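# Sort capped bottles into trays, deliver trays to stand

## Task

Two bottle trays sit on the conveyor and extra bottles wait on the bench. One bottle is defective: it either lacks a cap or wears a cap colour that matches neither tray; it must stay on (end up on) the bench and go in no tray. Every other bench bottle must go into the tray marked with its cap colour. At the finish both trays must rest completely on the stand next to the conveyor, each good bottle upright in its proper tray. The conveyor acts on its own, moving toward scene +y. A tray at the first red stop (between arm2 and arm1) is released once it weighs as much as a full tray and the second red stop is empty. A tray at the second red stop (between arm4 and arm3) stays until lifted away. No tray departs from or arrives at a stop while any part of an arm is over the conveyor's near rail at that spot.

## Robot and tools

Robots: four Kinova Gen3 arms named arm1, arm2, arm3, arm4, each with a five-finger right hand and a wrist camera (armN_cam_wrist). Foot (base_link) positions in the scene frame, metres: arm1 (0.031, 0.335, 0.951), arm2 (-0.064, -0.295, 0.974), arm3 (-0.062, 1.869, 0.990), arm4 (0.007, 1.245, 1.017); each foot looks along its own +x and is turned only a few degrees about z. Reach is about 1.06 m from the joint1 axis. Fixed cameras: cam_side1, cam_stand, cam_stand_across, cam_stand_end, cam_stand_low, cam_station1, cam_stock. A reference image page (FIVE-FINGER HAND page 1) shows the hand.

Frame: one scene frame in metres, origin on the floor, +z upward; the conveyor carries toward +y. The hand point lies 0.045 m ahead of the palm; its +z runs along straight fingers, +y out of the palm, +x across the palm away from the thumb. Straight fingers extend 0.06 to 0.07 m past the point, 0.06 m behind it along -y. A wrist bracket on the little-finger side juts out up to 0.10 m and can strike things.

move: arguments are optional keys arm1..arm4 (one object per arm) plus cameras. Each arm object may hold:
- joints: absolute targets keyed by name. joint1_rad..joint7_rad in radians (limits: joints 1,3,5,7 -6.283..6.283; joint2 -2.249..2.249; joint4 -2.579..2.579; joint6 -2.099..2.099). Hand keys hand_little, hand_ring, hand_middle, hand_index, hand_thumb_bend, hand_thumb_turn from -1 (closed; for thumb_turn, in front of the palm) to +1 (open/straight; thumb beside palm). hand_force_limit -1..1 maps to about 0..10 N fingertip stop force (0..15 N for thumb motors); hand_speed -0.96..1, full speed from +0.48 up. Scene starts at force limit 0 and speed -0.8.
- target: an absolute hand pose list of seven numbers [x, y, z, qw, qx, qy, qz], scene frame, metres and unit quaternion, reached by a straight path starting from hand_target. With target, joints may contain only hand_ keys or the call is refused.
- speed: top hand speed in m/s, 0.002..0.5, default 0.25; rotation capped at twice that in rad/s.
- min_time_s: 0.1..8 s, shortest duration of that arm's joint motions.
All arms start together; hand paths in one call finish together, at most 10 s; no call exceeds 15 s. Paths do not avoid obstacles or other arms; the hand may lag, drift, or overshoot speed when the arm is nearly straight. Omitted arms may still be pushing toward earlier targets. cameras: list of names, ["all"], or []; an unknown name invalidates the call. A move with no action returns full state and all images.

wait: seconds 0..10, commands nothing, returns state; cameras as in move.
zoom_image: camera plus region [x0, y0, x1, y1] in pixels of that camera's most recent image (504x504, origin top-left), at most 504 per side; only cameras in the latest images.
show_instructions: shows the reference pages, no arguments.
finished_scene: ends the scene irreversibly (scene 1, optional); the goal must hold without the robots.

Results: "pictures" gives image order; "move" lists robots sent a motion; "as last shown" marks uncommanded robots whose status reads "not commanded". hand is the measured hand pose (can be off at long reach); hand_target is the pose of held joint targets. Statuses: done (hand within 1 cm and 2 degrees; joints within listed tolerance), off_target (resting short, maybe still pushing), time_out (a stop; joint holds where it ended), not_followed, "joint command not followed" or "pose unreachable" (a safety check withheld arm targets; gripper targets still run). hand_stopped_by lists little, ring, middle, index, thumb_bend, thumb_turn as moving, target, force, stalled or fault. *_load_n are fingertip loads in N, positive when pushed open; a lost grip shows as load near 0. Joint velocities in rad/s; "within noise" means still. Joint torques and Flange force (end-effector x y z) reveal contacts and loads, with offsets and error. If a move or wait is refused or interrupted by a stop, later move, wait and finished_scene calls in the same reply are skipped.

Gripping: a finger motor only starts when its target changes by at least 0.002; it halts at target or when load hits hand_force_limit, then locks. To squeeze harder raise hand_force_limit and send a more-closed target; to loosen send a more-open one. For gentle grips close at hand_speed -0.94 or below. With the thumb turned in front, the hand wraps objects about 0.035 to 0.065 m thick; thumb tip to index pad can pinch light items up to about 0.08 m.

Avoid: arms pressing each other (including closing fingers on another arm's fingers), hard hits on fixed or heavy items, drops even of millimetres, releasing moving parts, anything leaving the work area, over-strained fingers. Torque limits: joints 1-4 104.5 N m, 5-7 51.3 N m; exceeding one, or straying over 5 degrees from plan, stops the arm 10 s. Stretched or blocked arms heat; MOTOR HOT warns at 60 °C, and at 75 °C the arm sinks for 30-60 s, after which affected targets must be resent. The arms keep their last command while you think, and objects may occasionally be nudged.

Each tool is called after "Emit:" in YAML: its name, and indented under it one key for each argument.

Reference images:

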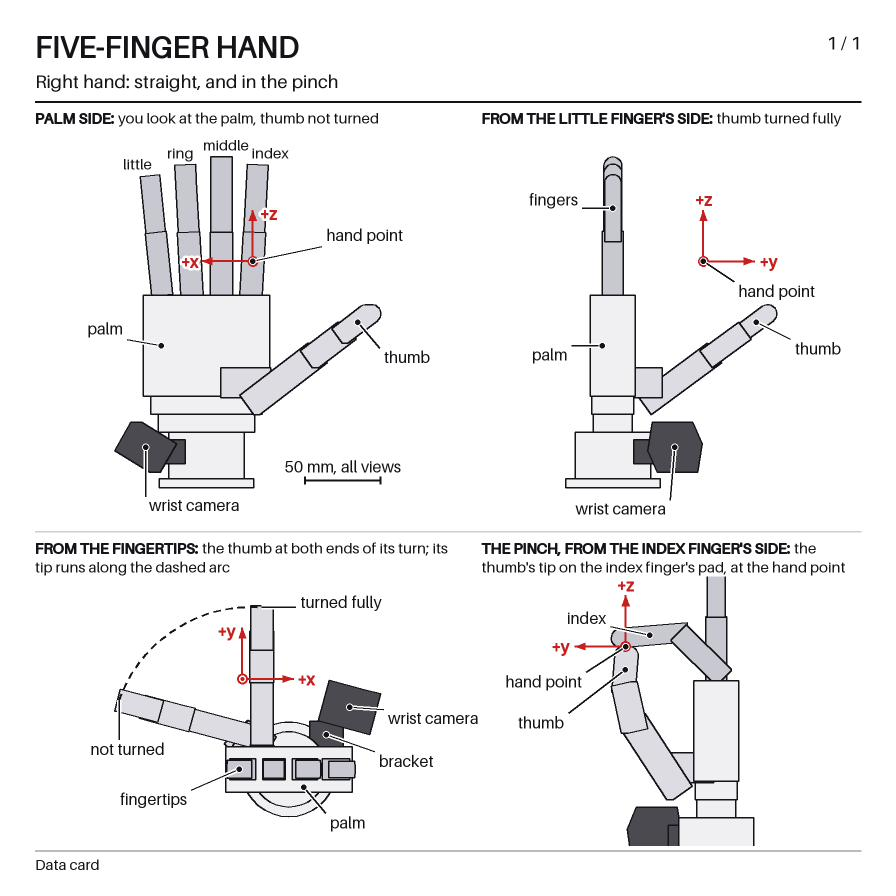

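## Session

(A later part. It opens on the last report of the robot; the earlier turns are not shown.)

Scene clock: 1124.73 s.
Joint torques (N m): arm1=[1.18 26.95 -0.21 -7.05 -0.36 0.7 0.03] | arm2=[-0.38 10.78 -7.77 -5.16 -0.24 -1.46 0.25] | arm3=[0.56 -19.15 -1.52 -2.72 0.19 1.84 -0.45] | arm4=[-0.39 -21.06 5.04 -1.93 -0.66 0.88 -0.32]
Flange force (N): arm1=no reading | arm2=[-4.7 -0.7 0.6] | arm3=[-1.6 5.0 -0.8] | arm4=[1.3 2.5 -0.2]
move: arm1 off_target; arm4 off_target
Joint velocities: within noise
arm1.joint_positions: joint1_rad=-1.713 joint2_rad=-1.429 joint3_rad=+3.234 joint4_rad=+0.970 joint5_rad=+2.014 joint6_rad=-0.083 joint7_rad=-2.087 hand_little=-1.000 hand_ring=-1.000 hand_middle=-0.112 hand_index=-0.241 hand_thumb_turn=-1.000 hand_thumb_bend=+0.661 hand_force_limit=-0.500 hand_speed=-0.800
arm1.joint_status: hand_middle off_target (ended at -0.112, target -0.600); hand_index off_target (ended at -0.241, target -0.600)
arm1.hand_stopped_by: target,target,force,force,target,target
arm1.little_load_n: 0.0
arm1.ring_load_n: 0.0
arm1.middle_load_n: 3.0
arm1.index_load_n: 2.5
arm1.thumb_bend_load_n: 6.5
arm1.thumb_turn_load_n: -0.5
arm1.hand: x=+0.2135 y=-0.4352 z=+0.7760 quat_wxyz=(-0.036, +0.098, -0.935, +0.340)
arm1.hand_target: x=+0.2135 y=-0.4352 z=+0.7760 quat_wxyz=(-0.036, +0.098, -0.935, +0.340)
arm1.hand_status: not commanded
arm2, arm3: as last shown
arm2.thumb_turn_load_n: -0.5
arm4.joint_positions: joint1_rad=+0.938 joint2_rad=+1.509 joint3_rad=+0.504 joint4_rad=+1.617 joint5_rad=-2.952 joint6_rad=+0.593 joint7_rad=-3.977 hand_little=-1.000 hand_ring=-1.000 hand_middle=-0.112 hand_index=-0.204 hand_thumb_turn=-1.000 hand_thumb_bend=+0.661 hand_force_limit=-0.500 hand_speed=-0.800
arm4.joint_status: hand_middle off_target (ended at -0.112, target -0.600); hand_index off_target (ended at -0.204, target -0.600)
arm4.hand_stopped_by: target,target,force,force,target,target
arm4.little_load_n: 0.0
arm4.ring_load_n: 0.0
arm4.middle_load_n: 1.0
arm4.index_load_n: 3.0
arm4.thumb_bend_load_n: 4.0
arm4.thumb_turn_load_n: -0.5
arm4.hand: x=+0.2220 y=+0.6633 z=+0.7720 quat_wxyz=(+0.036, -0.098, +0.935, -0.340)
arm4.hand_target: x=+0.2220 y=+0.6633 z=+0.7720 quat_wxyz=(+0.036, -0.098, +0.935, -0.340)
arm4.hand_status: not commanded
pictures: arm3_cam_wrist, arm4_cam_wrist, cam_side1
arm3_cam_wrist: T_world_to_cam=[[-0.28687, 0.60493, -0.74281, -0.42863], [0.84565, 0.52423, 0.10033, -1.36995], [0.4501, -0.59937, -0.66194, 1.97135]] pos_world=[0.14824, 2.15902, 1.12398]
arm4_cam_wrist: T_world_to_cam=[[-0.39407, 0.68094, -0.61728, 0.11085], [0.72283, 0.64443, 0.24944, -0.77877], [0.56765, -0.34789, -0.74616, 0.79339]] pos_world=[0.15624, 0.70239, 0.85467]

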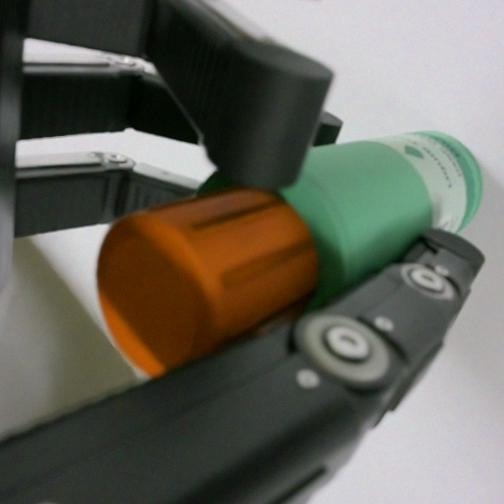

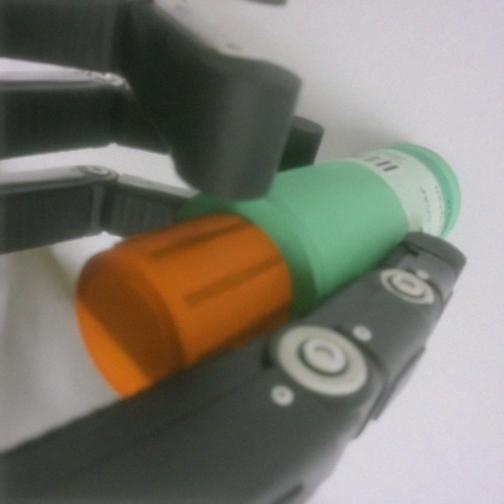

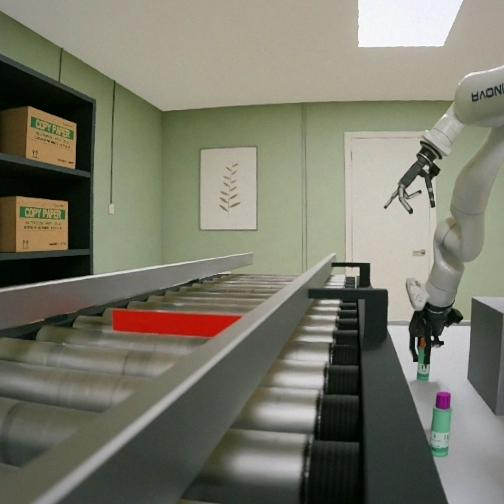

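Emit:
move:
  arm4: {"target": [0.222, 0.6633, 0.792, 0.0357, -0.0982, 0.9345, -0.3401], "speed": 0.05}
  arm1: {"target": [0.2135, -0.4352, 0.796, 0.0357, -0.0982, 0.9345, -0.3401], "speed": 0.05}
  cameras: ["arm4_cam_wrist", "arm3_cam_wrist"]

Emit:
move:
  arm4: {"target": [0.235, 0.68, 0.95, 0.0357, -0.0982, 0.9345, -0.3401], "speed": 0.1}
  arm1: {"target": [0.2135, -0.4352, 0.95, 0.0357, -0.0982, 0.9345, -0.3401], "speed": 0.1}
  cameras: ["arm4_cam_wrist", "arm3_cam_wrist", "cam_stock"]

Scene clock: 1127.77 s.
Joint torques (N m): arm1=[1.17 27.43 0.08 -7.39 -0.4 0.77 0.03] | arm2=[-0.37 10.81 -7.75 -5.12 -0.25 -1.47 0.25] | arm3=[0.56 -19.1 -1.53 -2.67 0.2 1.87 -0.43] | arm4=[-0.52 -21.41 5.17 -2.37 -0.69 1.02 -0.33]
Flange force (N): arm1=no reading | arm2=[-4.6 -0.7 0.6] | arm3=[-1.6 5.0 -0.9] | arm4=[1.6 3.0 -0.1]
move: arm1 done; arm4 done
Joint velocities: within noise
arm1.joint_positions: joint1_rad=-1.727 joint2_rad=-1.389 joint3_rad=+3.267 joint4_rad=+0.999 joint5_rad=+2.012 joint6_rad=-0.106 joint7_rad=-2.109 hand_little=-1.000 hand_ring=-1.000 hand_middle=-0.112 hand_index=-0.241 hand_thumb_turn=-1.000 hand_thumb_bend=+0.661 hand_force_limit=-0.500 hand_speed=-0.800
arm1.joint_status: not commanded
arm1.hand_stopped_by: target,target,force,force,target,target
arm1.little_load_n: 0.0
arm1.ring_load_n: 0.0
arm1.middle_load_n: 1.5
arm1.index_load_n: 2.5
arm1.thumb_bend_load_n: 4.5
arm1.thumb_turn_load_n: -0.5
arm1.hand: x=+0.2135 y=-0.4352 z=+0.7960 quat_wxyz=(-0.036, +0.098, -0.935, +0.340)
arm1.hand_target: x=+0.2135 y=-0.4352 z=+0.7960 quat_wxyz=(-0.036, +0.098, -0.935, +0.340)
arm1.hand_status: done (0.000 m and 0.0 deg from the pose sent, 0.020 m and 0.0 deg at the start)
arm2, arm3: as last shown
arm2.thumb_turn_load_n: 0.0
arm3.middle_load_n: 0.5
arm4.joint_positions: joint1_rad=+0.938 joint2_rad=+1.461 joint3_rad=+0.505 joint4_rad=+1.652 joint5_rad=-2.928 joint6_rad=+0.587 joint7_rad=-3.978 hand_little=-1.000 hand_ring=-1.000 hand_middle=-0.112 hand_index=-0.204 hand_thumb_turn=-1.000 hand_thumb_bend=+0.661 hand_force_limit=-0.500 hand_speed=-0.800
arm4.joint_status: not commanded
arm4.hand_stopped_by: target,target,force,force,target,target
arm4.little_load_n: 0.0
arm4.ring_load_n: 0.0
arm4.middle_load_n: 0.0
arm4.index_load_n: 3.0
arm4.thumb_bend_load_n: 3.0
arm4.thumb_turn_load_n: -0.5
arm4.hand: x=+0.2220 y=+0.6633 z=+0.7920 quat_wxyz=(+0.036, -0.098, +0.935, -0.340)
arm4.hand_target: x=+0.2220 y=+0.6633 z=+0.7920 quat_wxyz=(+0.036, -0.098, +0.935, -0.340)
arm4.hand_status: done (0.000 m and 0.0 deg from the pose sent, 0.020 m and 0.0 deg at the start)
pictures: arm3_cam_wrist, arm4_cam_wrist
arm3_cam_wrist: T_world_to_cam=[[-0.28687, 0.60493, -0.74281, -0.42863], [0.84565, 0.52423, 0.10033, -1.36995], [0.4501, -0.59937, -0.66194, 1.97135]] pos_world=[0.14824, 2.15902, 1.12398]
arm4_cam_wrist: T_world_to_cam=[[-0.3941, 0.68091, -0.61729, 0.12323], [0.72282, 0.64446, 0.24941, -0.78375], [0.56765, -0.34789, -0.74616, 0.80831]] pos_world=[0.15624, 0.70239, 0.87467]

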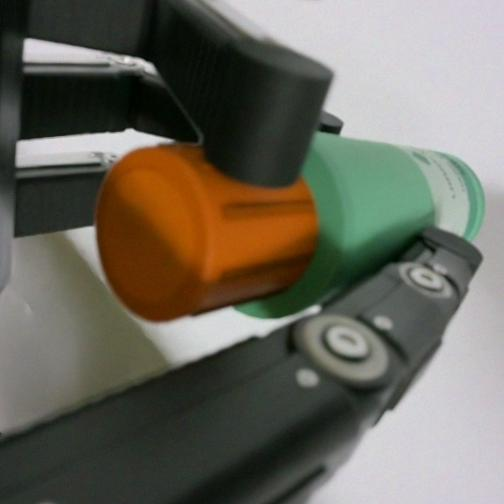

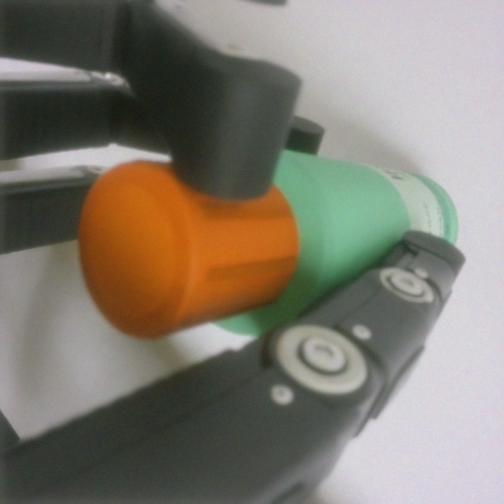

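Scene clock: 1129.90 s.
Joint torques (N m): arm1=[1.13 26.66 2.05 -7.86 -0.64 1.12 0.01] | arm2=[-0.32 10.81 -7.77 -5.15 -0.24 -1.45 0.23] | arm3=[0.61 -19.09 -1.53 -2.71 0.17 1.85 -0.47] | arm4=[-0.49 -20.02 4.48 -4.04 -0.51 0.97 -0.35]
Flange force (N): arm1=[-3.8 -6.5 4.9] | arm2=[-4.6 -0.8 0.7] | arm3=[-1.6 5.0 -0.9] | arm4=[1.6 3.2 1.0]
move: arm1 done; arm4 done
Joint velocities: within noise
arm1.joint_positions: joint1_rad=-1.852 joint2_rad=-1.147 joint3_rad=+3.560 joint4_rad=+1.094 joint5_rad=+2.098 joint6_rad=-0.360 joint7_rad=-2.371 hand_little=-1.000 hand_ring=-1.000 hand_middle=-0.112 hand_index=-0.241 hand_thumb_turn=-1.000 hand_thumb_bend=+0.661 hand_force_limit=-0.500 hand_speed=-0.800
arm1.joint_status: not commanded
arm1.hand_stopped_by: target,target,force,force,target,target
arm1.little_load_n: 0.0
arm1.ring_load_n: 0.0
arm1.middle_load_n: 1.5
arm1.index_load_n: 2.5
arm1.thumb_bend_load_n: 4.5
arm1.thumb_turn_load_n: -0.5
arm1.hand: x=+0.2135 y=-0.4352 z=+0.9500 quat_wxyz=(-0.036, +0.098, -0.935, +0.340)
arm1.hand_target: x=+0.2135 y=-0.4352 z=+0.9500 quat_wxyz=(-0.036, +0.098, -0.935, +0.340)
arm1.hand_status: done (0.000 m and 0.0 deg from the pose sent, 0.154 m and 0.0 deg at the start)
arm2, arm3: as last shown
arm2.ring_load_n: 0.5
arm3.middle_load_n: 0.0
arm4.joint_positions: joint1_rad=+0.902 joint2_rad=+1.065 joint3_rad=+0.505 joint4_rad=+1.867 joint5_rad=-2.762 joint6_rad=+0.432 joint7_rad=-3.988 hand_little=-1.000 hand_ring=-1.000 hand_middle=-0.112 hand_index=-0.204 hand_thumb_turn=-1.000 hand_thumb_bend=+0.661 hand_force_limit=-0.500 hand_speed=-0.800
arm4.joint_status: not commanded
arm4.hand_stopped_by: target,target,force,force,target,target
arm4.little_load_n: 0.0
arm4.ring_load_n: 0.0
arm4.middle_load_n: 0.0
arm4.index_load_n: 3.0
arm4.thumb_bend_load_n: 3.0
arm4.thumb_turn_load_n: -0.5
arm4.hand: x=+0.2350 y=+0.6800 z=+0.9500 quat_wxyz=(+0.036, -0.098, +0.935, -0.340)
arm4.hand_target: x=+0.2350 y=+0.6800 z=+0.9500 quat_wxyz=(+0.036, -0.098, +0.935, -0.340)
arm4.hand_status: done (0.000 m and 0.0 deg from the pose sent, 0.159 m and 0.0 deg at the start)
pictures: arm3_cam_wrist, arm4_cam_wrist, cam_stock
arm3_cam_wrist: T_world_to_cam=[[-0.28687, 0.60493, -0.74281, -0.42863], [0.84565, 0.52423, 0.10033, -1.36995], [0.4501, -0.59937, -0.66194, 1.97135]] pos_world=[0.14824, 2.15902, 1.12398]
arm4_cam_wrist: T_world_to_cam=[[-0.3941, 0.68091, -0.61729, 0.21455], [0.72282, 0.64446, 0.24941, -0.84339], [0.56765, -0.34789, -0.74616, 0.92458]] pos_world=[0.16934, 0.71909, 1.03267]

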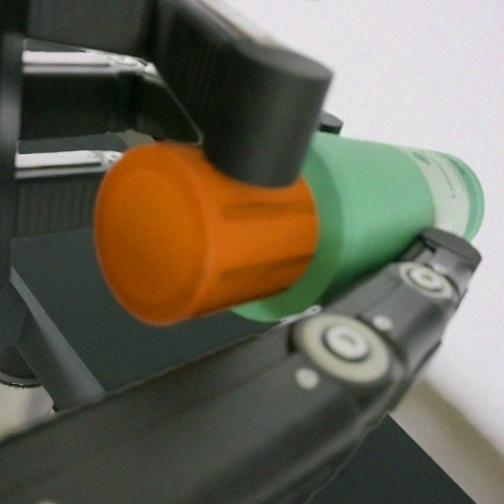

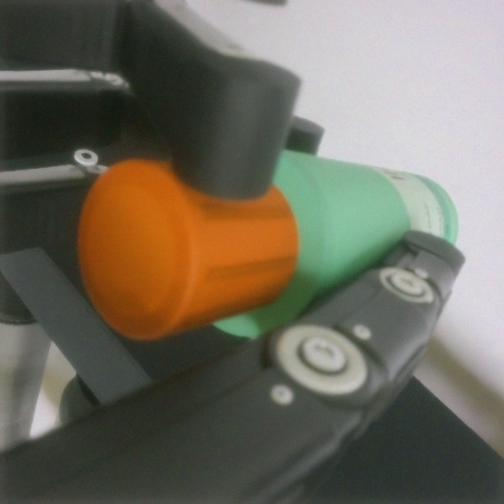

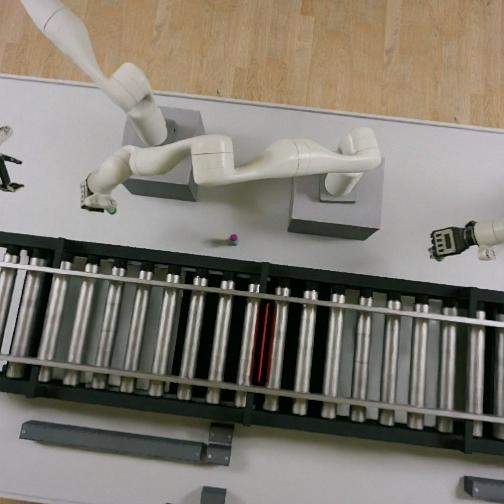

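Emit:
move:
  arm4: {"joints": {"hand_middle": -0.5, "hand_force_limit": -0.8, "hand_speed": -0.94}}
  arm1: {"target": [0.28, -0.10, 1.09, 0.0357, -0.0982, 0.9345, -0.3401], "speed": 0.2}
  cameras: ["arm4_cam_wrist", "cam_stock"]

Scene clock: 1135.37 s.
Joint torques (N m): arm1=[1.03 14.67 -0.53 -6.7 -0.11 0.66 -0.06] | arm2=[-0.36 10.79 -7.73 -5.11 -0.25 -1.47 0.23] | arm3=[0.64 -19.19 -1.49 -2.68 0.19 1.85 -0.44] | arm4=[-0.57 -20.05 4.43 -4.01 -0.5 1 -0.38]
Flange force (N): arm1=no reading | arm2=[-4.5 -0.8 0.5] | arm3=[-1.6 5.3 -0.9] | arm4=[1.7 3.0 1.2]
move: arm1 done; arm4 off_target
Joint velocities: within noise
arm1.joint_positions: joint1_rad=-2.167 joint2_rad=-0.360 joint3_rad=+3.280 joint4_rad=+2.141 joint5_rad=+1.729 joint6_rad=+0.176 joint7_rad=-2.034 hand_little=-1.000 hand_ring=-1.000 hand_middle=-0.112 hand_index=-0.241 hand_thumb_turn=-1.000 hand_thumb_bend=+0.661 hand_force_limit=-0.500 hand_speed=-0.800
arm1.joint_status: not commanded
arm1.hand_stopped_by: target,target,force,force,target,target
arm1.little_load_n: 0.0
arm1.ring_load_n: 0.0
arm1.middle_load_n: 1.5
arm1.index_load_n: 2.5
arm1.thumb_bend_load_n: 4.5
arm1.thumb_turn_load_n: -1.0
arm1.hand: x=+0.2800 y=-0.1000 z=+1.0900 quat_wxyz=(-0.036, +0.098, -0.935, +0.340)
arm1.hand_target: x=+0.2800 y=-0.1000 z=+1.0900 quat_wxyz=(-0.036, +0.098, -0.935, +0.340)
arm1.hand_status: done (0.000 m and 0.0 deg from the pose sent, 0.369 m and 0.0 deg at the start)
arm2, arm3: as last shown
arm2.ring_load_n: 0.0
arm4.joint_positions: joint1_rad=+0.902 joint2_rad=+1.065 joint3_rad=+0.505 joint4_rad=+1.867 joint5_rad=-2.762 joint6_rad=+0.432 joint7_rad=-3.988 hand_little=-1.000 hand_ring=-1.000 hand_middle=-0.123 hand_index=-0.204 hand_thumb_turn=-1.000 hand_thumb_bend=+0.661 hand_force_limit=-0.800 hand_speed=-0.940
arm4.joint_status: hand_middle off_target (ended at -0.123, target -0.500); the others done
arm4.hand_stopped_by: target,target,force,force,target,target
arm4.little_load_n: 0.0
arm4.ring_load_n: 0.0
arm4.middle_load_n: 1.0
arm4.index_load_n: 2.0
arm4.thumb_bend_load_n: 3.5
arm4.thumb_turn_load_n: -0.5
arm4.hand: x=+0.2350 y=+0.6800 z=+0.9500 quat_wxyz=(+0.036, -0.098, +0.935, -0.340)
arm4.hand_target: x=+0.2350 y=+0.6800 z=+0.9500 quat_wxyz=(+0.036, -0.098, +0.935, -0.340)
arm4.hand_status: not commanded
arm4_cam_wrist: T_world_to_cam=[[-0.3941, 0.68091, -0.61729, 0.21451], [0.72282, 0.64446, 0.24941, -0.84332], [0.56765, -0.34789, -0.74616, 0.92463]] pos_world=[0.16924, 0.71909, 1.03267]

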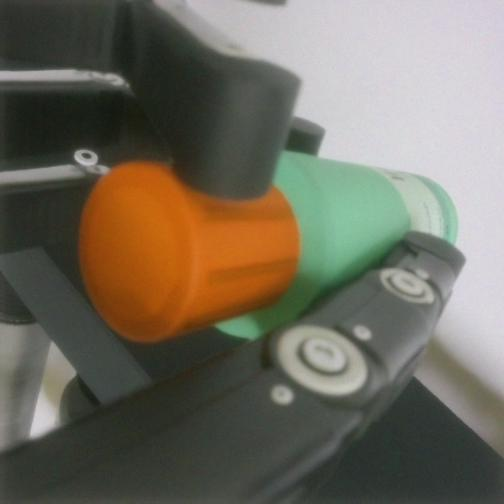

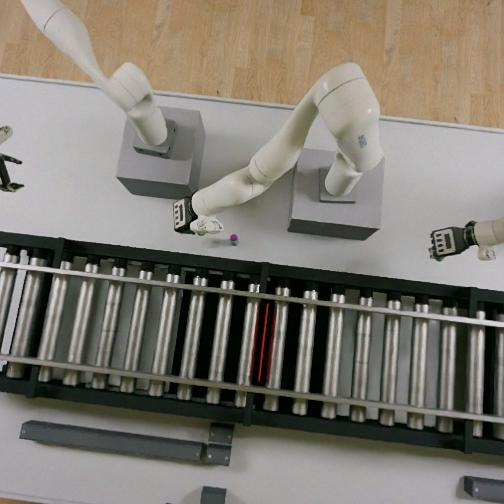

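Emit:
move:
  arm4: {"target": [0.27, 0.90, 1.14, 0.0408, -0.0962, 0.9154, -0.3886], "speed": 0.15}
  arm1: {"target": [0.40, 0.10, 1.13, 0.1309, -0.3597, 0.8685, -0.316], "speed": 0.2}

Emit:
move:
  arm4: {"target": [0.42, 1.05, 1.16, 0.0408, -0.0962, 0.9154, -0.3886], "speed": 0.15}
  arm1: {"target": [0.45, 0.33, 1.15, 0.242, -0.6645, 0.6645, -0.242], "speed": 0.2}

Emit:
move:
  arm4: {"target": [0.52, 1.25, 1.15, 0.0408, -0.0962, 0.9154, -0.3886], "speed": 0.15}
  arm1: {"target": [0.38, 0.52, 1.12, 0.31, -0.8519, 0.3973, -0.1446], "speed": 0.2}
  cameras: ["cam_stock", "cam_stand", "arm4_cam_wrist", "cam_side1"]

Scene clock: 1145.07 s.
Joint torques (N m): arm1=[0.84 11.44 -1.33 -7.28 0.1 -0.15 0.15] | arm2=[-0.37 10.79 -7.74 -5.14 -0.22 -1.45 0.24] | arm3=[0.61 -19.09 -1.5 -2.66 0.18 1.86 -0.44] | arm4=[-0.53 -8.79 3.38 -4.79 -0.33 1.56 -0.32]
Flange force (N): arm1=no reading | arm2=[-4.7 -0.7 0.5] | arm3=[-1.6 5.1 -1.0] | arm4=[2.5 1.8 3.3]
move: arm1 done; arm4 done
Joint velocities: within noise
arm1.joint_positions: joint1_rad=-2.445 joint2_rad=-0.134 joint3_rad=+3.072 joint4_rad=+2.274 joint5_rad=+1.350 joint6_rad=+0.165 joint7_rad=-1.531 hand_little=-1.000 hand_ring=-1.000 hand_middle=-0.112 hand_index=-0.241 hand_thumb_turn=-1.000 hand_thumb_bend=+0.661 hand_force_limit=-0.500 hand_speed=-0.800
arm1.joint_status: not commanded
arm1.hand_stopped_by: target,target,force,force,target,target
arm1.little_load_n: 0.0
arm1.ring_load_n: 0.0
arm1.middle_load_n: 1.0
arm1.index_load_n: 2.5
arm1.thumb_bend_load_n: 4.5
arm1.thumb_turn_load_n: -0.5
arm1.hand: x=+0.4000 y=+0.1000 z=+1.1300 quat_wxyz=(-0.131, +0.360, -0.868, +0.316)
arm1.hand_target: x=+0.4000 y=+0.1000 z=+1.1300 quat_wxyz=(-0.131, +0.360, -0.868, +0.316)
arm1.hand_status: done (0.000 m and 0.0 deg from the pose sent, 0.237 m and 33.0 deg at the start)
arm2, arm3: as last shown
arm4.joint_positions: joint1_rad=-0.035 joint2_rad=+0.536 joint3_rad=+1.031 joint4_rad=+2.454 joint5_rad=-3.229 joint6_rad=+0.281 joint7_rad=-3.741 hand_little=-1.000 hand_ring=-1.000 hand_middle=-0.123 hand_index=-0.204 hand_thumb_turn=-1.000 hand_thumb_bend=+0.661 hand_force_limit=-0.800 hand_speed=-0.940
arm4.joint_status: not commanded
arm4.hand_stopped_by: target,target,force,force,target,target
arm4.little_load_n: 0.0
arm4.ring_load_n: 0.0
arm4.middle_load_n: 1.5
arm4.index_load_n: 2.5
arm4.thumb_bend_load_n: 3.5
arm4.thumb_turn_load_n: -0.5
arm4.hand: x=+0.2700 y=+0.9000 z=+1.1400 quat_wxyz=(+0.041, -0.096, +0.915, -0.389)
arm4.hand_target: x=+0.2700 y=+0.9000 z=+1.1400 quat_wxyz=(+0.041, -0.096, +0.915, -0.389)
arm4.hand_status: done (0.000 m and 0.0 deg from the pose sent, 0.293 m and 6.0 deg at the start)
pictures: none

Scene clock: 1152.13 s.
Joint torques (N m): arm1=[0.91 10.12 -1.45 -7.53 -0.27 1.08 0.09] | arm2=[-0.36 10.77 -7.75 -5.16 -0.23 -1.46 0.23] | arm3=[0.57 -19.13 -1.53 -2.73 0.18 1.84 -0.46] | arm4=[-0.44 -10.92 6.49 -5.02 0.36 1.14 -0.37]
Flange force (N): arm1=no reading | arm2=[-4.7 -0.7 0.6] | arm3=[-1.6 5.0 -0.8] | arm4=[1.6 1.4 3.6]
move: arm1 moving; arm4 done
Joint velocities: arm1=[-0.136 -0.003 0.125 -0.017 0.239 -0.011 -0.251] | arm2=[within noise] | arm3=[within noise] | arm4=[within noise]
arm1.joint_positions: joint1_rad=-2.656 joint2_rad=-0.058 joint3_rad=+2.862 joint4_rad=+2.280 joint5_rad=+2.526 joint6_rad=-0.117 joint7_rad=-2.425 hand_little=-1.000 hand_ring=-1.000 hand_middle=-0.112 hand_index=-0.241 hand_thumb_turn=-1.000 hand_thumb_bend=+0.661 hand_force_limit=-0.500 hand_speed=-0.800
arm1.joint_status: not commanded
arm1.hand_stopped_by: target,target,force,force,target,target
arm1.little_load_n: 0.0
arm1.ring_load_n: 0.0
arm1.middle_load_n: 1.5
arm1.index_load_n: 2.0
arm1.thumb_bend_load_n: 4.5
arm1.thumb_turn_load_n: -0.5
arm1.hand: x=+0.4499 y=+0.3298 z=+1.1499 quat_wxyz=(-0.245, +0.664, -0.664, +0.242)
arm1.hand_target: x=+0.4499 y=+0.3299 z=+1.1499 quat_wxyz=(-0.244, +0.664, -0.664, +0.242)
arm1.hand_status: moving (0.000 m and 0.3 deg from the pose sent, 0.236 m and 45.0 deg at the start)
arm2: as last shown
arm3.joint_positions: joint1_rad=-0.927 joint2_rad=+0.871 joint3_rad=-0.454 joint4_rad=+1.690 joint5_rad=+0.541 joint6_rad=+1.579 joint7_rad=-3.137 hand_little=-0.250 hand_ring=-0.200 hand_middle=-0.200 hand_index=-0.200 hand_thumb_turn=-1.000 hand_thumb_bend=+1.000 hand_force_limit=+0.300 hand_speed=-0.700
arm3.joint_status: not commanded
arm3.hand_stopped_by: target,target,target,target,target,target
arm3.little_load_n: 0.0
arm3.ring_load_n: 0.0
arm3.middle_load_n: 0.0
arm3.index_load_n: 0.0
arm3.thumb_bend_load_n: 0.0
arm3.thumb_turn_load_n: 0.0
arm3.hand: x=+0.2040 y=+2.0920 z=+1.0500 quat_wxyz=(+0.000, +0.000, -0.906, +0.423)
arm3.hand_target: x=+0.2040 y=+2.0920 z=+1.0500 quat_wxyz=(+0.000, +0.000, -0.906, +0.423)
arm3.hand_status: not commanded
arm4.joint_positions: joint1_rad=-0.757 joint2_rad=+0.864 joint3_rad=+1.356 joint4_rad=+2.167 joint5_rad=-3.516 joint6_rad=-0.327 joint7_rad=-3.964 hand_little=-1.000 hand_ring=-1.000 hand_middle=-0.123 hand_index=-0.204 hand_thumb_turn=-1.000 hand_thumb_bend=+0.661 hand_force_limit=-0.800 hand_speed=-0.940
arm4.joint_status: not commanded
arm4.hand_stopped_by: target,target,force,force,target,target
arm4.little_load_n: 0.0
arm4.ring_load_n: 0.0
arm4.middle_load_n: 1.0
arm4.index_load_n: 2.5
arm4.thumb_bend_load_n: 3.5
arm4.thumb_turn_load_n: 0.0
arm4.hand: x=+0.4200 y=+1.0500 z=+1.1600 quat_wxyz=(+0.041, -0.096, +0.915, -0.389)
arm4.hand_target: x=+0.4200 y=+1.0500 z=+1.1600 quat_wxyz=(+0.041, -0.096, +0.915, -0.389)
arm4.hand_status: done (0.000 m and 0.0 deg from the pose sent, 0.213 m and 0.0 deg at the start)
pictures: none

Scene clock: 1155.27 s.
Joint torques (N m): arm1=[0.91 8.29 -2.24 -6.93 -0.58 -0.43 0.02] | arm2=[-0.38 10.81 -7.75 -5.11 -0.23 -1.47 0.23] | arm3=[0.61 -19.18 -1.54 -2.74 0.17 1.87 -0.46] | arm4=[-0.49 -15.85 8.78 -3.9 1.3 0.64 -0.28]
Flange force (N): arm1=no reading | arm2=[-4.5 -0.7 0.5] | arm3=[-1.6 5.1 -0.7] | arm4=[0.9 0.9 3.1]
move: arm1 done; arm4 done
Joint velocities: within noise
arm1.joint_positions: joint1_rad=-2.567 joint2_rad=-0.140 joint3_rad=+2.309 joint4_rad=+2.366 joint5_rad=+1.703 joint6_rad=-0.142 joint7_rad=-1.353 hand_little=-1.000 hand_ring=-1.000 hand_middle=-0.112 hand_index=-0.241 hand_thumb_turn=-1.000 hand_thumb_bend=+0.661 hand_force_limit=-0.500 hand_speed=-0.800
arm1.joint_status: not commanded
arm1.hand_stopped_by: target,target,force,force,target,target
arm1.little_load_n: 0.0
arm1.ring_load_n: 0.0
arm1.middle_load_n: 1.0
arm1.index_load_n: 2.5
arm1.thumb_bend_load_n: 4.5
arm1.thumb_turn_load_n: -0.5
arm1.hand: x=+0.3800 y=+0.5200 z=+1.1200 quat_wxyz=(-0.310, +0.852, -0.397, +0.145)
arm1.hand_target: x=+0.3800 y=+0.5200 z=+1.1200 quat_wxyz=(-0.310, +0.852, -0.397, +0.145)
arm1.hand_status: done (0.000 m and 0.0 deg from the pose sent, 0.205 m and 39.9 deg at the start)
arm2, arm3: as last shown
arm4.joint_positions: joint1_rad=-1.030 joint2_rad=+1.157 joint3_rad=+1.408 joint4_rad=+1.722 joint5_rad=-3.570 joint6_rad=-0.910 joint7_rad=-4.319 hand_little=-1.000 hand_ring=-1.000 hand_middle=-0.123 hand_index=-0.204 hand_thumb_turn=-1.000 hand_thumb_bend=+0.661 hand_force_limit=-0.800 hand_speed=-0.940
arm4.joint_status: not commanded
arm4.hand_stopped_by: target,target,force,force,target,target
arm4.little_load_n: 0.0
arm4.ring_load_n: 0.0
arm4.middle_load_n: 1.0
arm4.index_load_n: 2.5
arm4.thumb_bend_load_n: 3.5
arm4.thumb_turn_load_n: -0.5
arm4.hand: x=+0.5200 y=+1.2500 z=+1.1500 quat_wxyz=(+0.041, -0.096, +0.915, -0.389)
arm4.hand_target: x=+0.5200 y=+1.2500 z=+1.1500 quat_wxyz=(+0.041, -0.096, +0.915, -0.389)
arm4.hand_status: done (0.000 m and 0.0 deg from the pose sent, 0.224 m and 0.0 deg at the start)
pictures: arm4_cam_wrist, cam_side1, cam_stand, cam_stock
arm4_cam_wrist: T_world_to_cam=[[-0.37979, 0.61369, -0.6922, 0.22494], [0.71793, 0.66742, 0.19781, -1.4334], [0.58338, -0.42182, -0.69407, 1.1347]] pos_world=[0.45254, 1.29728, 1.22681]

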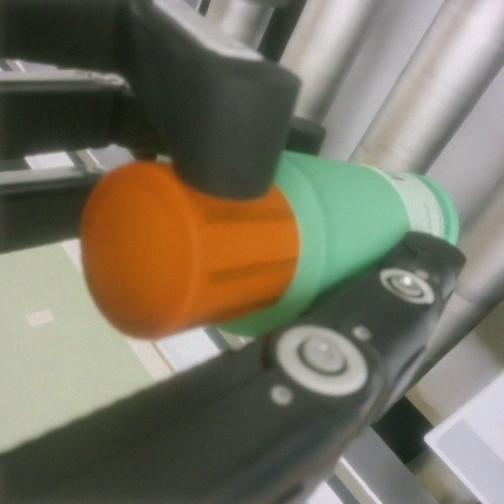

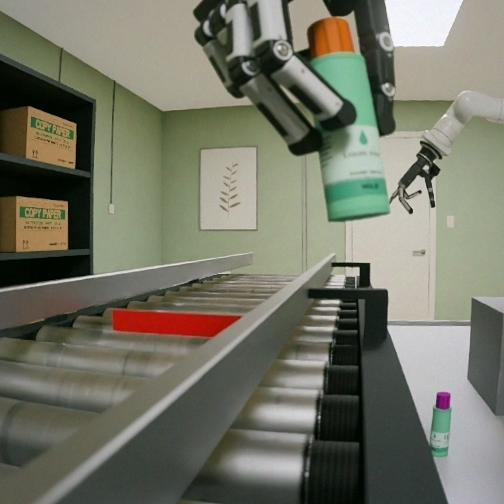

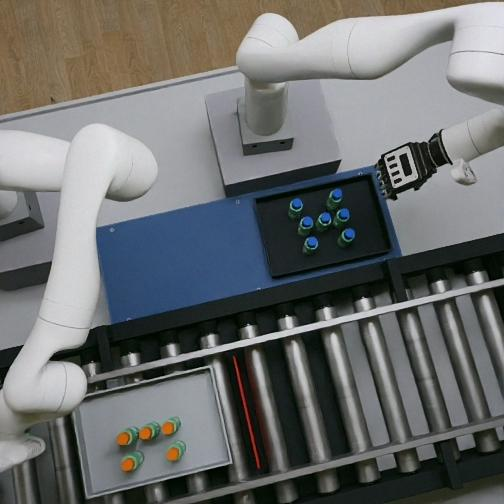

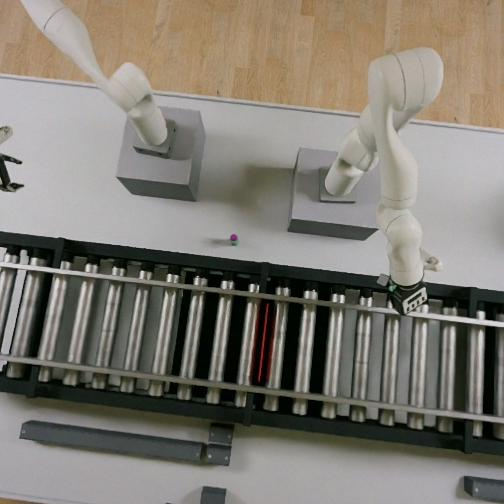

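Emit:
move:
  arm4: {"target": [0.53, 1.40, 1.13, 0.0408, -0.0962, 0.9154, -0.3886], "speed": 0.12}
  arm1: {"target": [0.20, 0.70, 1.0, 0.3725, -0.9221, 0.0969, -0.0391], "speed": 0.15}
  cameras: ["cam_stand", "arm4_cam_wrist", "cam_stand_low", "cam_stand_across", "arm3_cam_wrist", "cam_side1"]

Emit:
zoom_image:
  camera: "cam_stand"
  region: [60, 350, 260, 504]

Scene clock: 1163.33 s.
Joint torques (N m): arm1=[0.71 13.79 -1.92 -2.07 -0.13 -1.83 0.02] | arm2=[-0.33 10.81 -7.76 -5.1 -0.25 -1.46 0.25] | arm3=[0.6 -19.12 -1.51 -2.73 0.19 1.85 -0.4] | arm4=[-0.51 -19.03 8.99 -3.09 1.71 0.21 -0.33]
Flange force (N): arm1=[-3.1 6.2 6.6] | arm2=[-4.5 -0.8 0.7] | arm3=[-1.4 5.0 -0.8] | arm4=[0.6 0.7 3.1]
move: arm1 done; arm4 done
Joint velocities: within noise
arm1.joint_positions: joint1_rad=-3.862 joint2_rad=-0.573 joint3_rad=+3.060 joint4_rad=+2.526 joint5_rad=+0.453 joint6_rad=-0.707 joint7_rad=+0.048 hand_little=-1.000 hand_ring=-1.000 hand_middle=-0.112 hand_index=-0.241 hand_thumb_turn=-1.000 hand_thumb_bend=+0.661 hand_force_limit=-0.500 hand_speed=-0.800
arm1.joint_status: not commanded
arm1.hand_stopped_by: target,target,force,force,target,target
arm1.little_load_n: 0.0
arm1.ring_load_n: 0.0
arm1.middle_load_n: 1.5
arm1.index_load_n: 2.5
arm1.thumb_bend_load_n: 4.5
arm1.thumb_turn_load_n: -1.0
arm1.hand: x=+0.2000 y=+0.7000 z=+1.0000 quat_wxyz=(-0.373, +0.922, -0.097, +0.039)
arm1.hand_target: x=+0.2000 y=+0.7000 z=+1.0000 quat_wxyz=(-0.373, +0.922, -0.097, +0.039)
arm1.hand_status: done (0.000 m and 0.0 deg from the pose sent, 0.281 m and 38.2 deg at the start)
arm2.joint_positions: joint1_rad=-1.070 joint2_rad=-1.226 joint3_rad=+1.181 joint4_rad=+2.078 joint5_rad=+1.093 joint6_rad=+1.016 joint7_rad=-0.021 hand_little=+1.000 hand_ring=-1.000 hand_middle=+0.000 hand_index=+0.000 hand_thumb_turn=-1.000 hand_thumb_bend=+1.000 hand_force_limit=-0.500 hand_speed=-0.800
arm2.joint_status: not commanded
arm2.hand_stopped_by: fault,target,target,target,target,target
arm2.little_load_n: 0.0
arm2.ring_load_n: 0.0
arm2.middle_load_n: 0.0
arm2.index_load_n: 0.0
arm2.thumb_bend_load_n: 0.0
arm2.thumb_turn_load_n: 0.0
arm2.hand: x=+0.2000 y=-0.6000 z=+1.1500 quat_wxyz=(-0.242, +0.664, -0.664, +0.242)
arm2.hand_target: x=+0.2000 y=-0.6000 z=+1.1500 quat_wxyz=(-0.242, +0.664, -0.664, +0.242)
arm2.hand_status: not commanded
arm3: as last shown
arm4.joint_positions: joint1_rad=-1.143 joint2_rad=+1.280 joint3_rad=+1.396 joint4_rad=+1.408 joint5_rad=-3.595 joint6_rad=-1.249 joint7_rad=-4.563 hand_little=-1.000 hand_ring=-1.000 hand_middle=-0.123 hand_index=-0.204 hand_thumb_turn=-1.000 hand_thumb_bend=+0.661 hand_force_limit=-0.800 hand_speed=-0.940
arm4.joint_status: not commanded
arm4.hand_stopped_by: target,target,force,force,target,target
arm4.little_load_n: 0.0
arm4.ring_load_n: 0.0
arm4.middle_load_n: 1.0
arm4.index_load_n: 2.5
arm4.thumb_bend_load_n: 3.5
arm4.thumb_turn_load_n: 0.0
arm4.hand: x=+0.5300 y=+1.4000 z=+1.1300 quat_wxyz=(+0.041, -0.096, +0.915, -0.389)
arm4.hand_target: x=+0.5300 y=+1.4000 z=+1.1300 quat_wxyz=(+0.041, -0.096, +0.915, -0.389)
arm4.hand_status: done (0.000 m and 0.0 deg from the pose sent, 0.152 m and 0.0 deg at the start)
pictures: arm3_cam_wrist, arm4_cam_wrist, cam_side1, cam_stand, cam_stand_across, cam_stand_low
arm3_cam_wrist: T_world_to_cam=[[-0.28687, 0.60493, -0.74281, -0.42863], [0.84565, 0.52423, 0.10033, -1.36995], [0.4501, -0.59937, -0.66194, 1.97135]] pos_world=[0.14824, 2.15902, 1.12398]
arm4_cam_wrist: T_world_to_cam=[[-0.37979, 0.61369, -0.6922, 0.12284], [0.71793, 0.66742, 0.19781, -1.53673], [0.58338, -0.42182, -0.69407, 1.17826]] pos_world=[0.46254, 1.44728, 1.20681]

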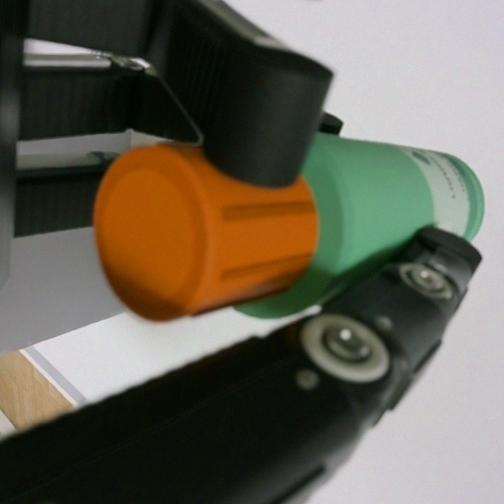

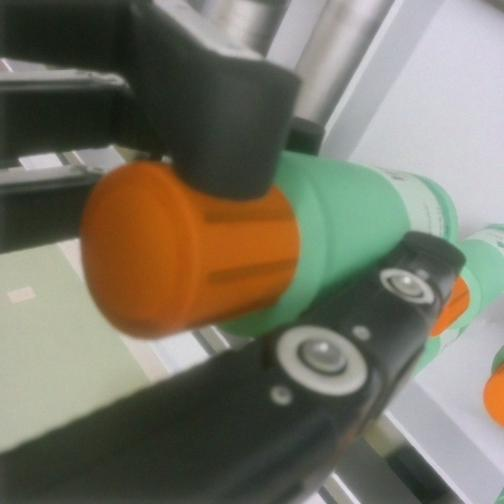

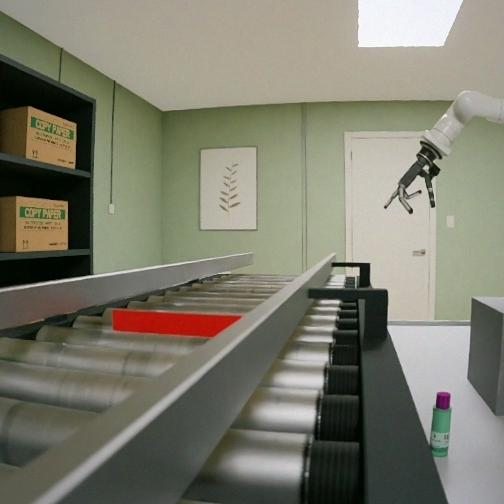

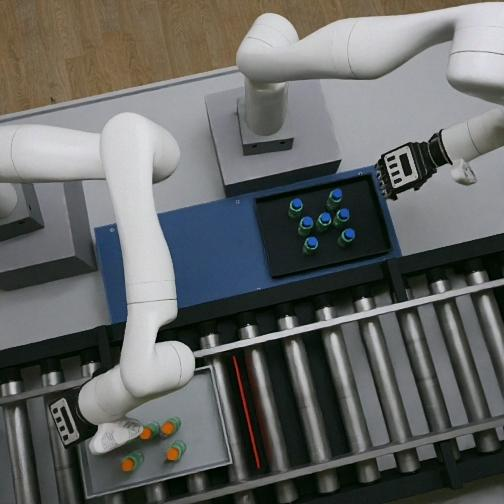

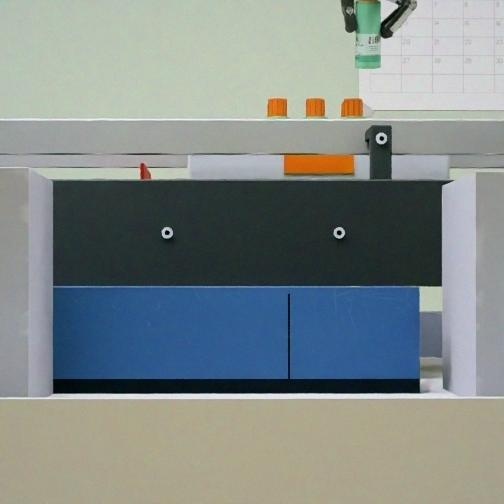

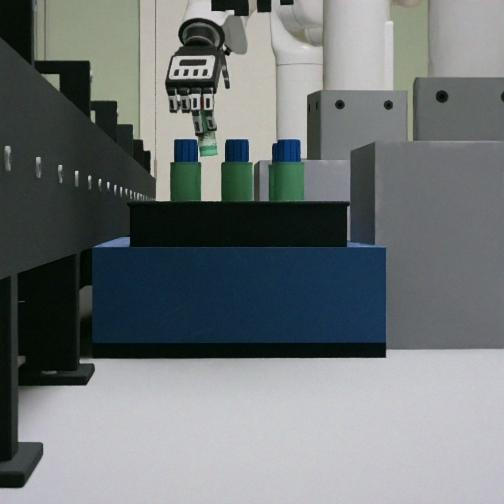

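Scaled by 2.520 from the camera's image (finer frame: 720x720).

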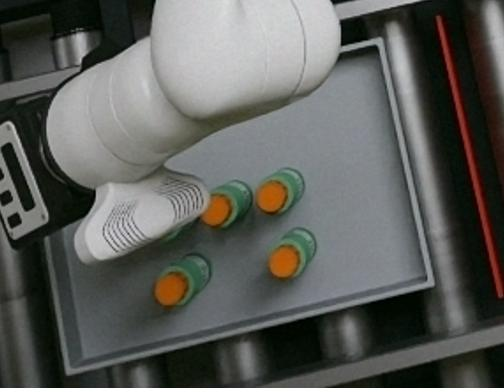

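Emit:
zoom_image:
  camera: "cam_stand_across"
  region: [230, 0, 430, 180]

Emit:
zoom_image:
  camera: "cam_stand_low"
  region: [150, 90, 310, 210]

Scaled by 2.520 from the camera's image (finer frame: 720x720).

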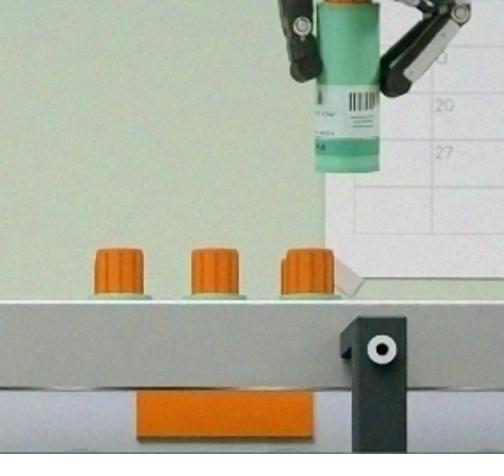

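Scaled by 3.150 from the camera's image (finer frame: 720x720).

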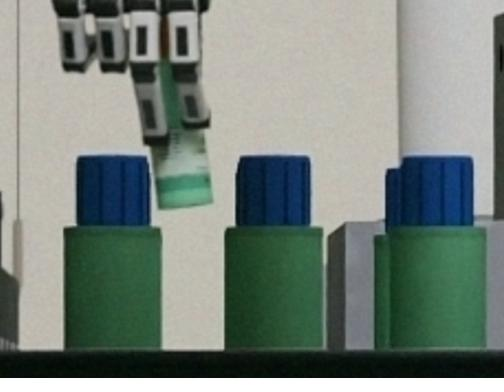

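Emit:
move:
  arm4: {"target": [0.53, 1.401, 1.08, 0.0966, -0.0723, 0.9112, -0.3938], "speed": 0.08}
  cameras: ["cam_stand", "cam_stand_low", "cam_stand_across", "cam_stock", "cam_station1", "cam_side1"]

Emit:
zoom_image:
  camera: "cam_stand_across"
  region: [230, 0, 430, 180]

Emit:
zoom_image:
  camera: "cam_stand_low"
  region: [150, 90, 310, 210]

Emit:
zoom_image:
  camera: "cam_stock"
  region: [370, 180, 470, 280]

Scene clock: 1189.43 s.
Joint torques (N m): arm1=[0.71 13.77 -1.94 -2.07 -0.15 -1.84 0] | arm2=[-0.34 10.78 -7.76 -5.16 -0.25 -1.45 0.23] | arm3=[0.66 -19.12 -1.54 -2.7 0.19 1.85 -0.44] | arm4=[-0.55 -18.3 9.43 -2.12 1.52 0.36 -0.36]
Flange force (N): arm1=[-3.0 6.2 6.5] | arm2=[-4.7 -0.7 0.7] | arm3=[-1.5 5.1 -0.9] | arm4=[1.2 0.2 3.1]
move: arm4 done
Joint velocities: within noise
arm1, arm2, arm3: as last shown
arm1.ring_load_n: 0.5
arm2.little_load_n: -0.5
arm2.ring_load_n: 0.5
arm4.joint_positions: joint1_rad=-1.219 joint2_rad=+1.379 joint3_rad=+1.378 joint4_rad=+1.542 joint5_rad=-3.682 joint6_rad=-1.072 joint7_rad=-4.660 hand_little=-1.000 hand_ring=-1.000 hand_middle=-0.123 hand_index=-0.204 hand_thumb_turn=-1.000 hand_thumb_bend=+0.661 hand_force_limit=-0.800 hand_speed=-0.940
arm4.joint_status: not commanded
arm4.hand_stopped_by: target,target,force,force,target,target
arm4.little_load_n: 0.0
arm4.ring_load_n: 0.0
arm4.middle_load_n: 1.0
arm4.index_load_n: 2.5
arm4.thumb_bend_load_n: 3.5
arm4.thumb_turn_load_n: -0.5
arm4.hand: x=+0.5300 y=+1.4010 z=+1.0800 quat_wxyz=(+0.097, -0.072, +0.911, -0.394)
arm4.hand_target: x=+0.5300 y=+1.4010 z=+1.0800 quat_wxyz=(+0.097, -0.072, +0.911, -0.394)
arm4.hand_status: done (0.000 m and 0.0 deg from the pose sent, 0.050 m and 7.0 deg at the start)
pictures: cam_side1, cam_stand, cam_stand_across, cam_stand_low, cam_station1, cam_stock

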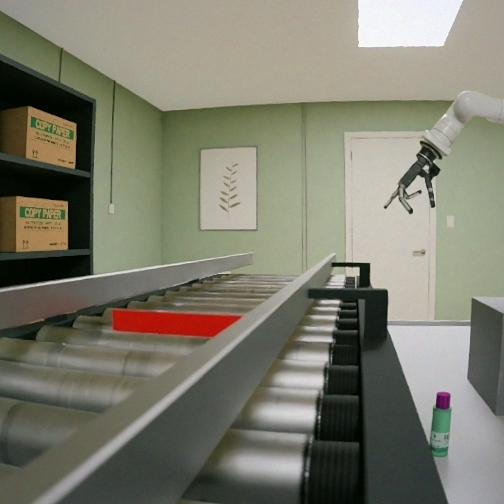

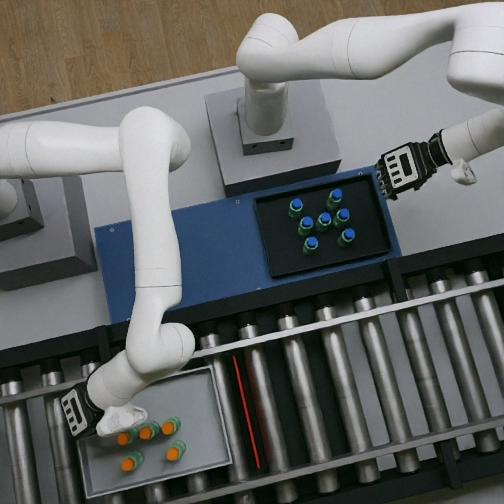

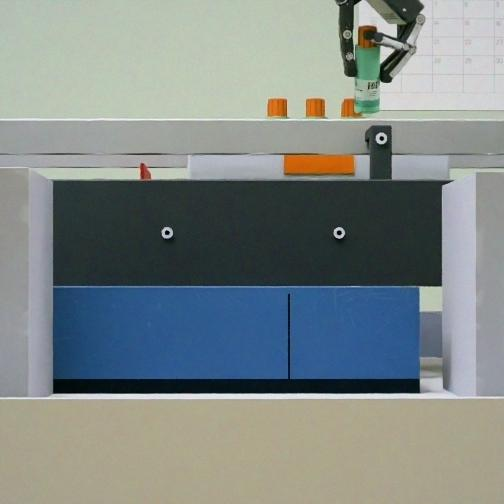

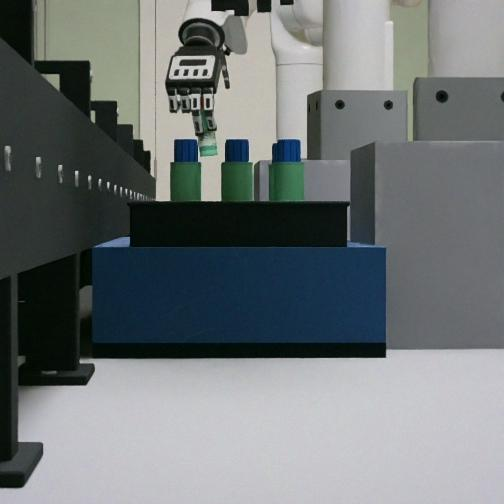

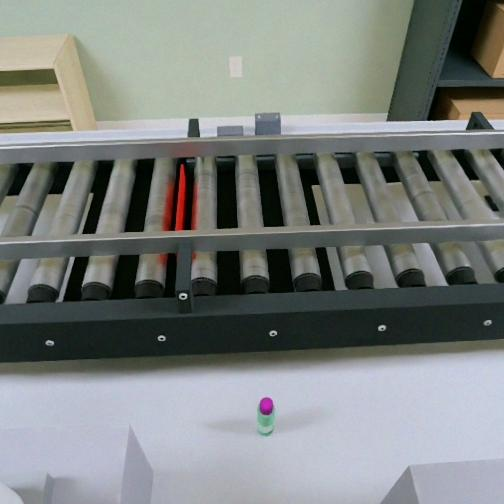

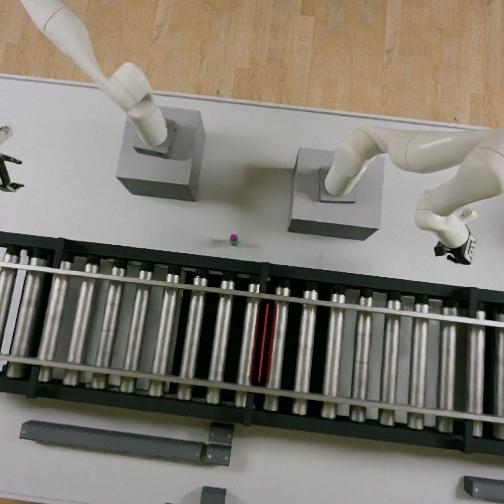

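Scaled by 2.520 from the camera's image (finer frame: 720x720).

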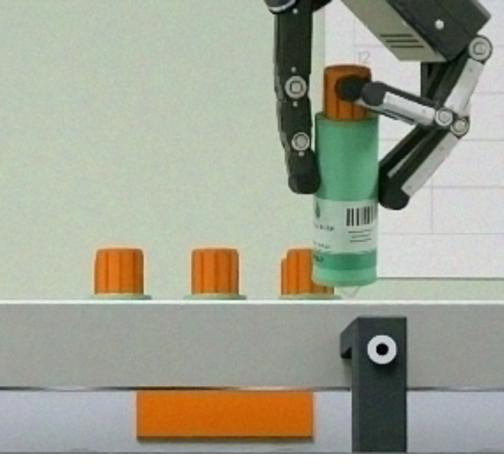

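Scaled by 3.150 from the camera's image (finer frame: 720x720).

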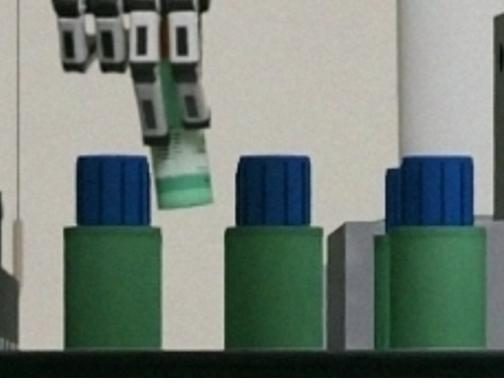

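Scaled by 5.040 from the camera's image (finer frame: 720x720).

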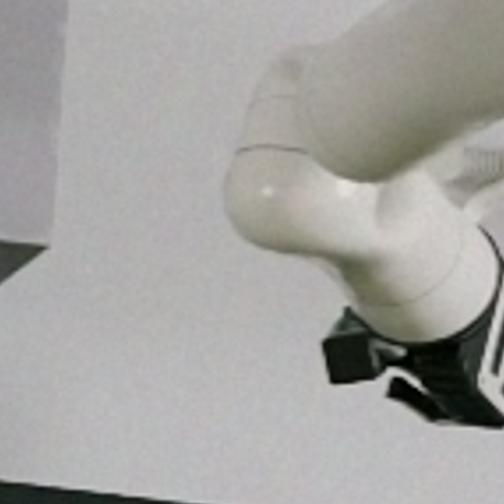

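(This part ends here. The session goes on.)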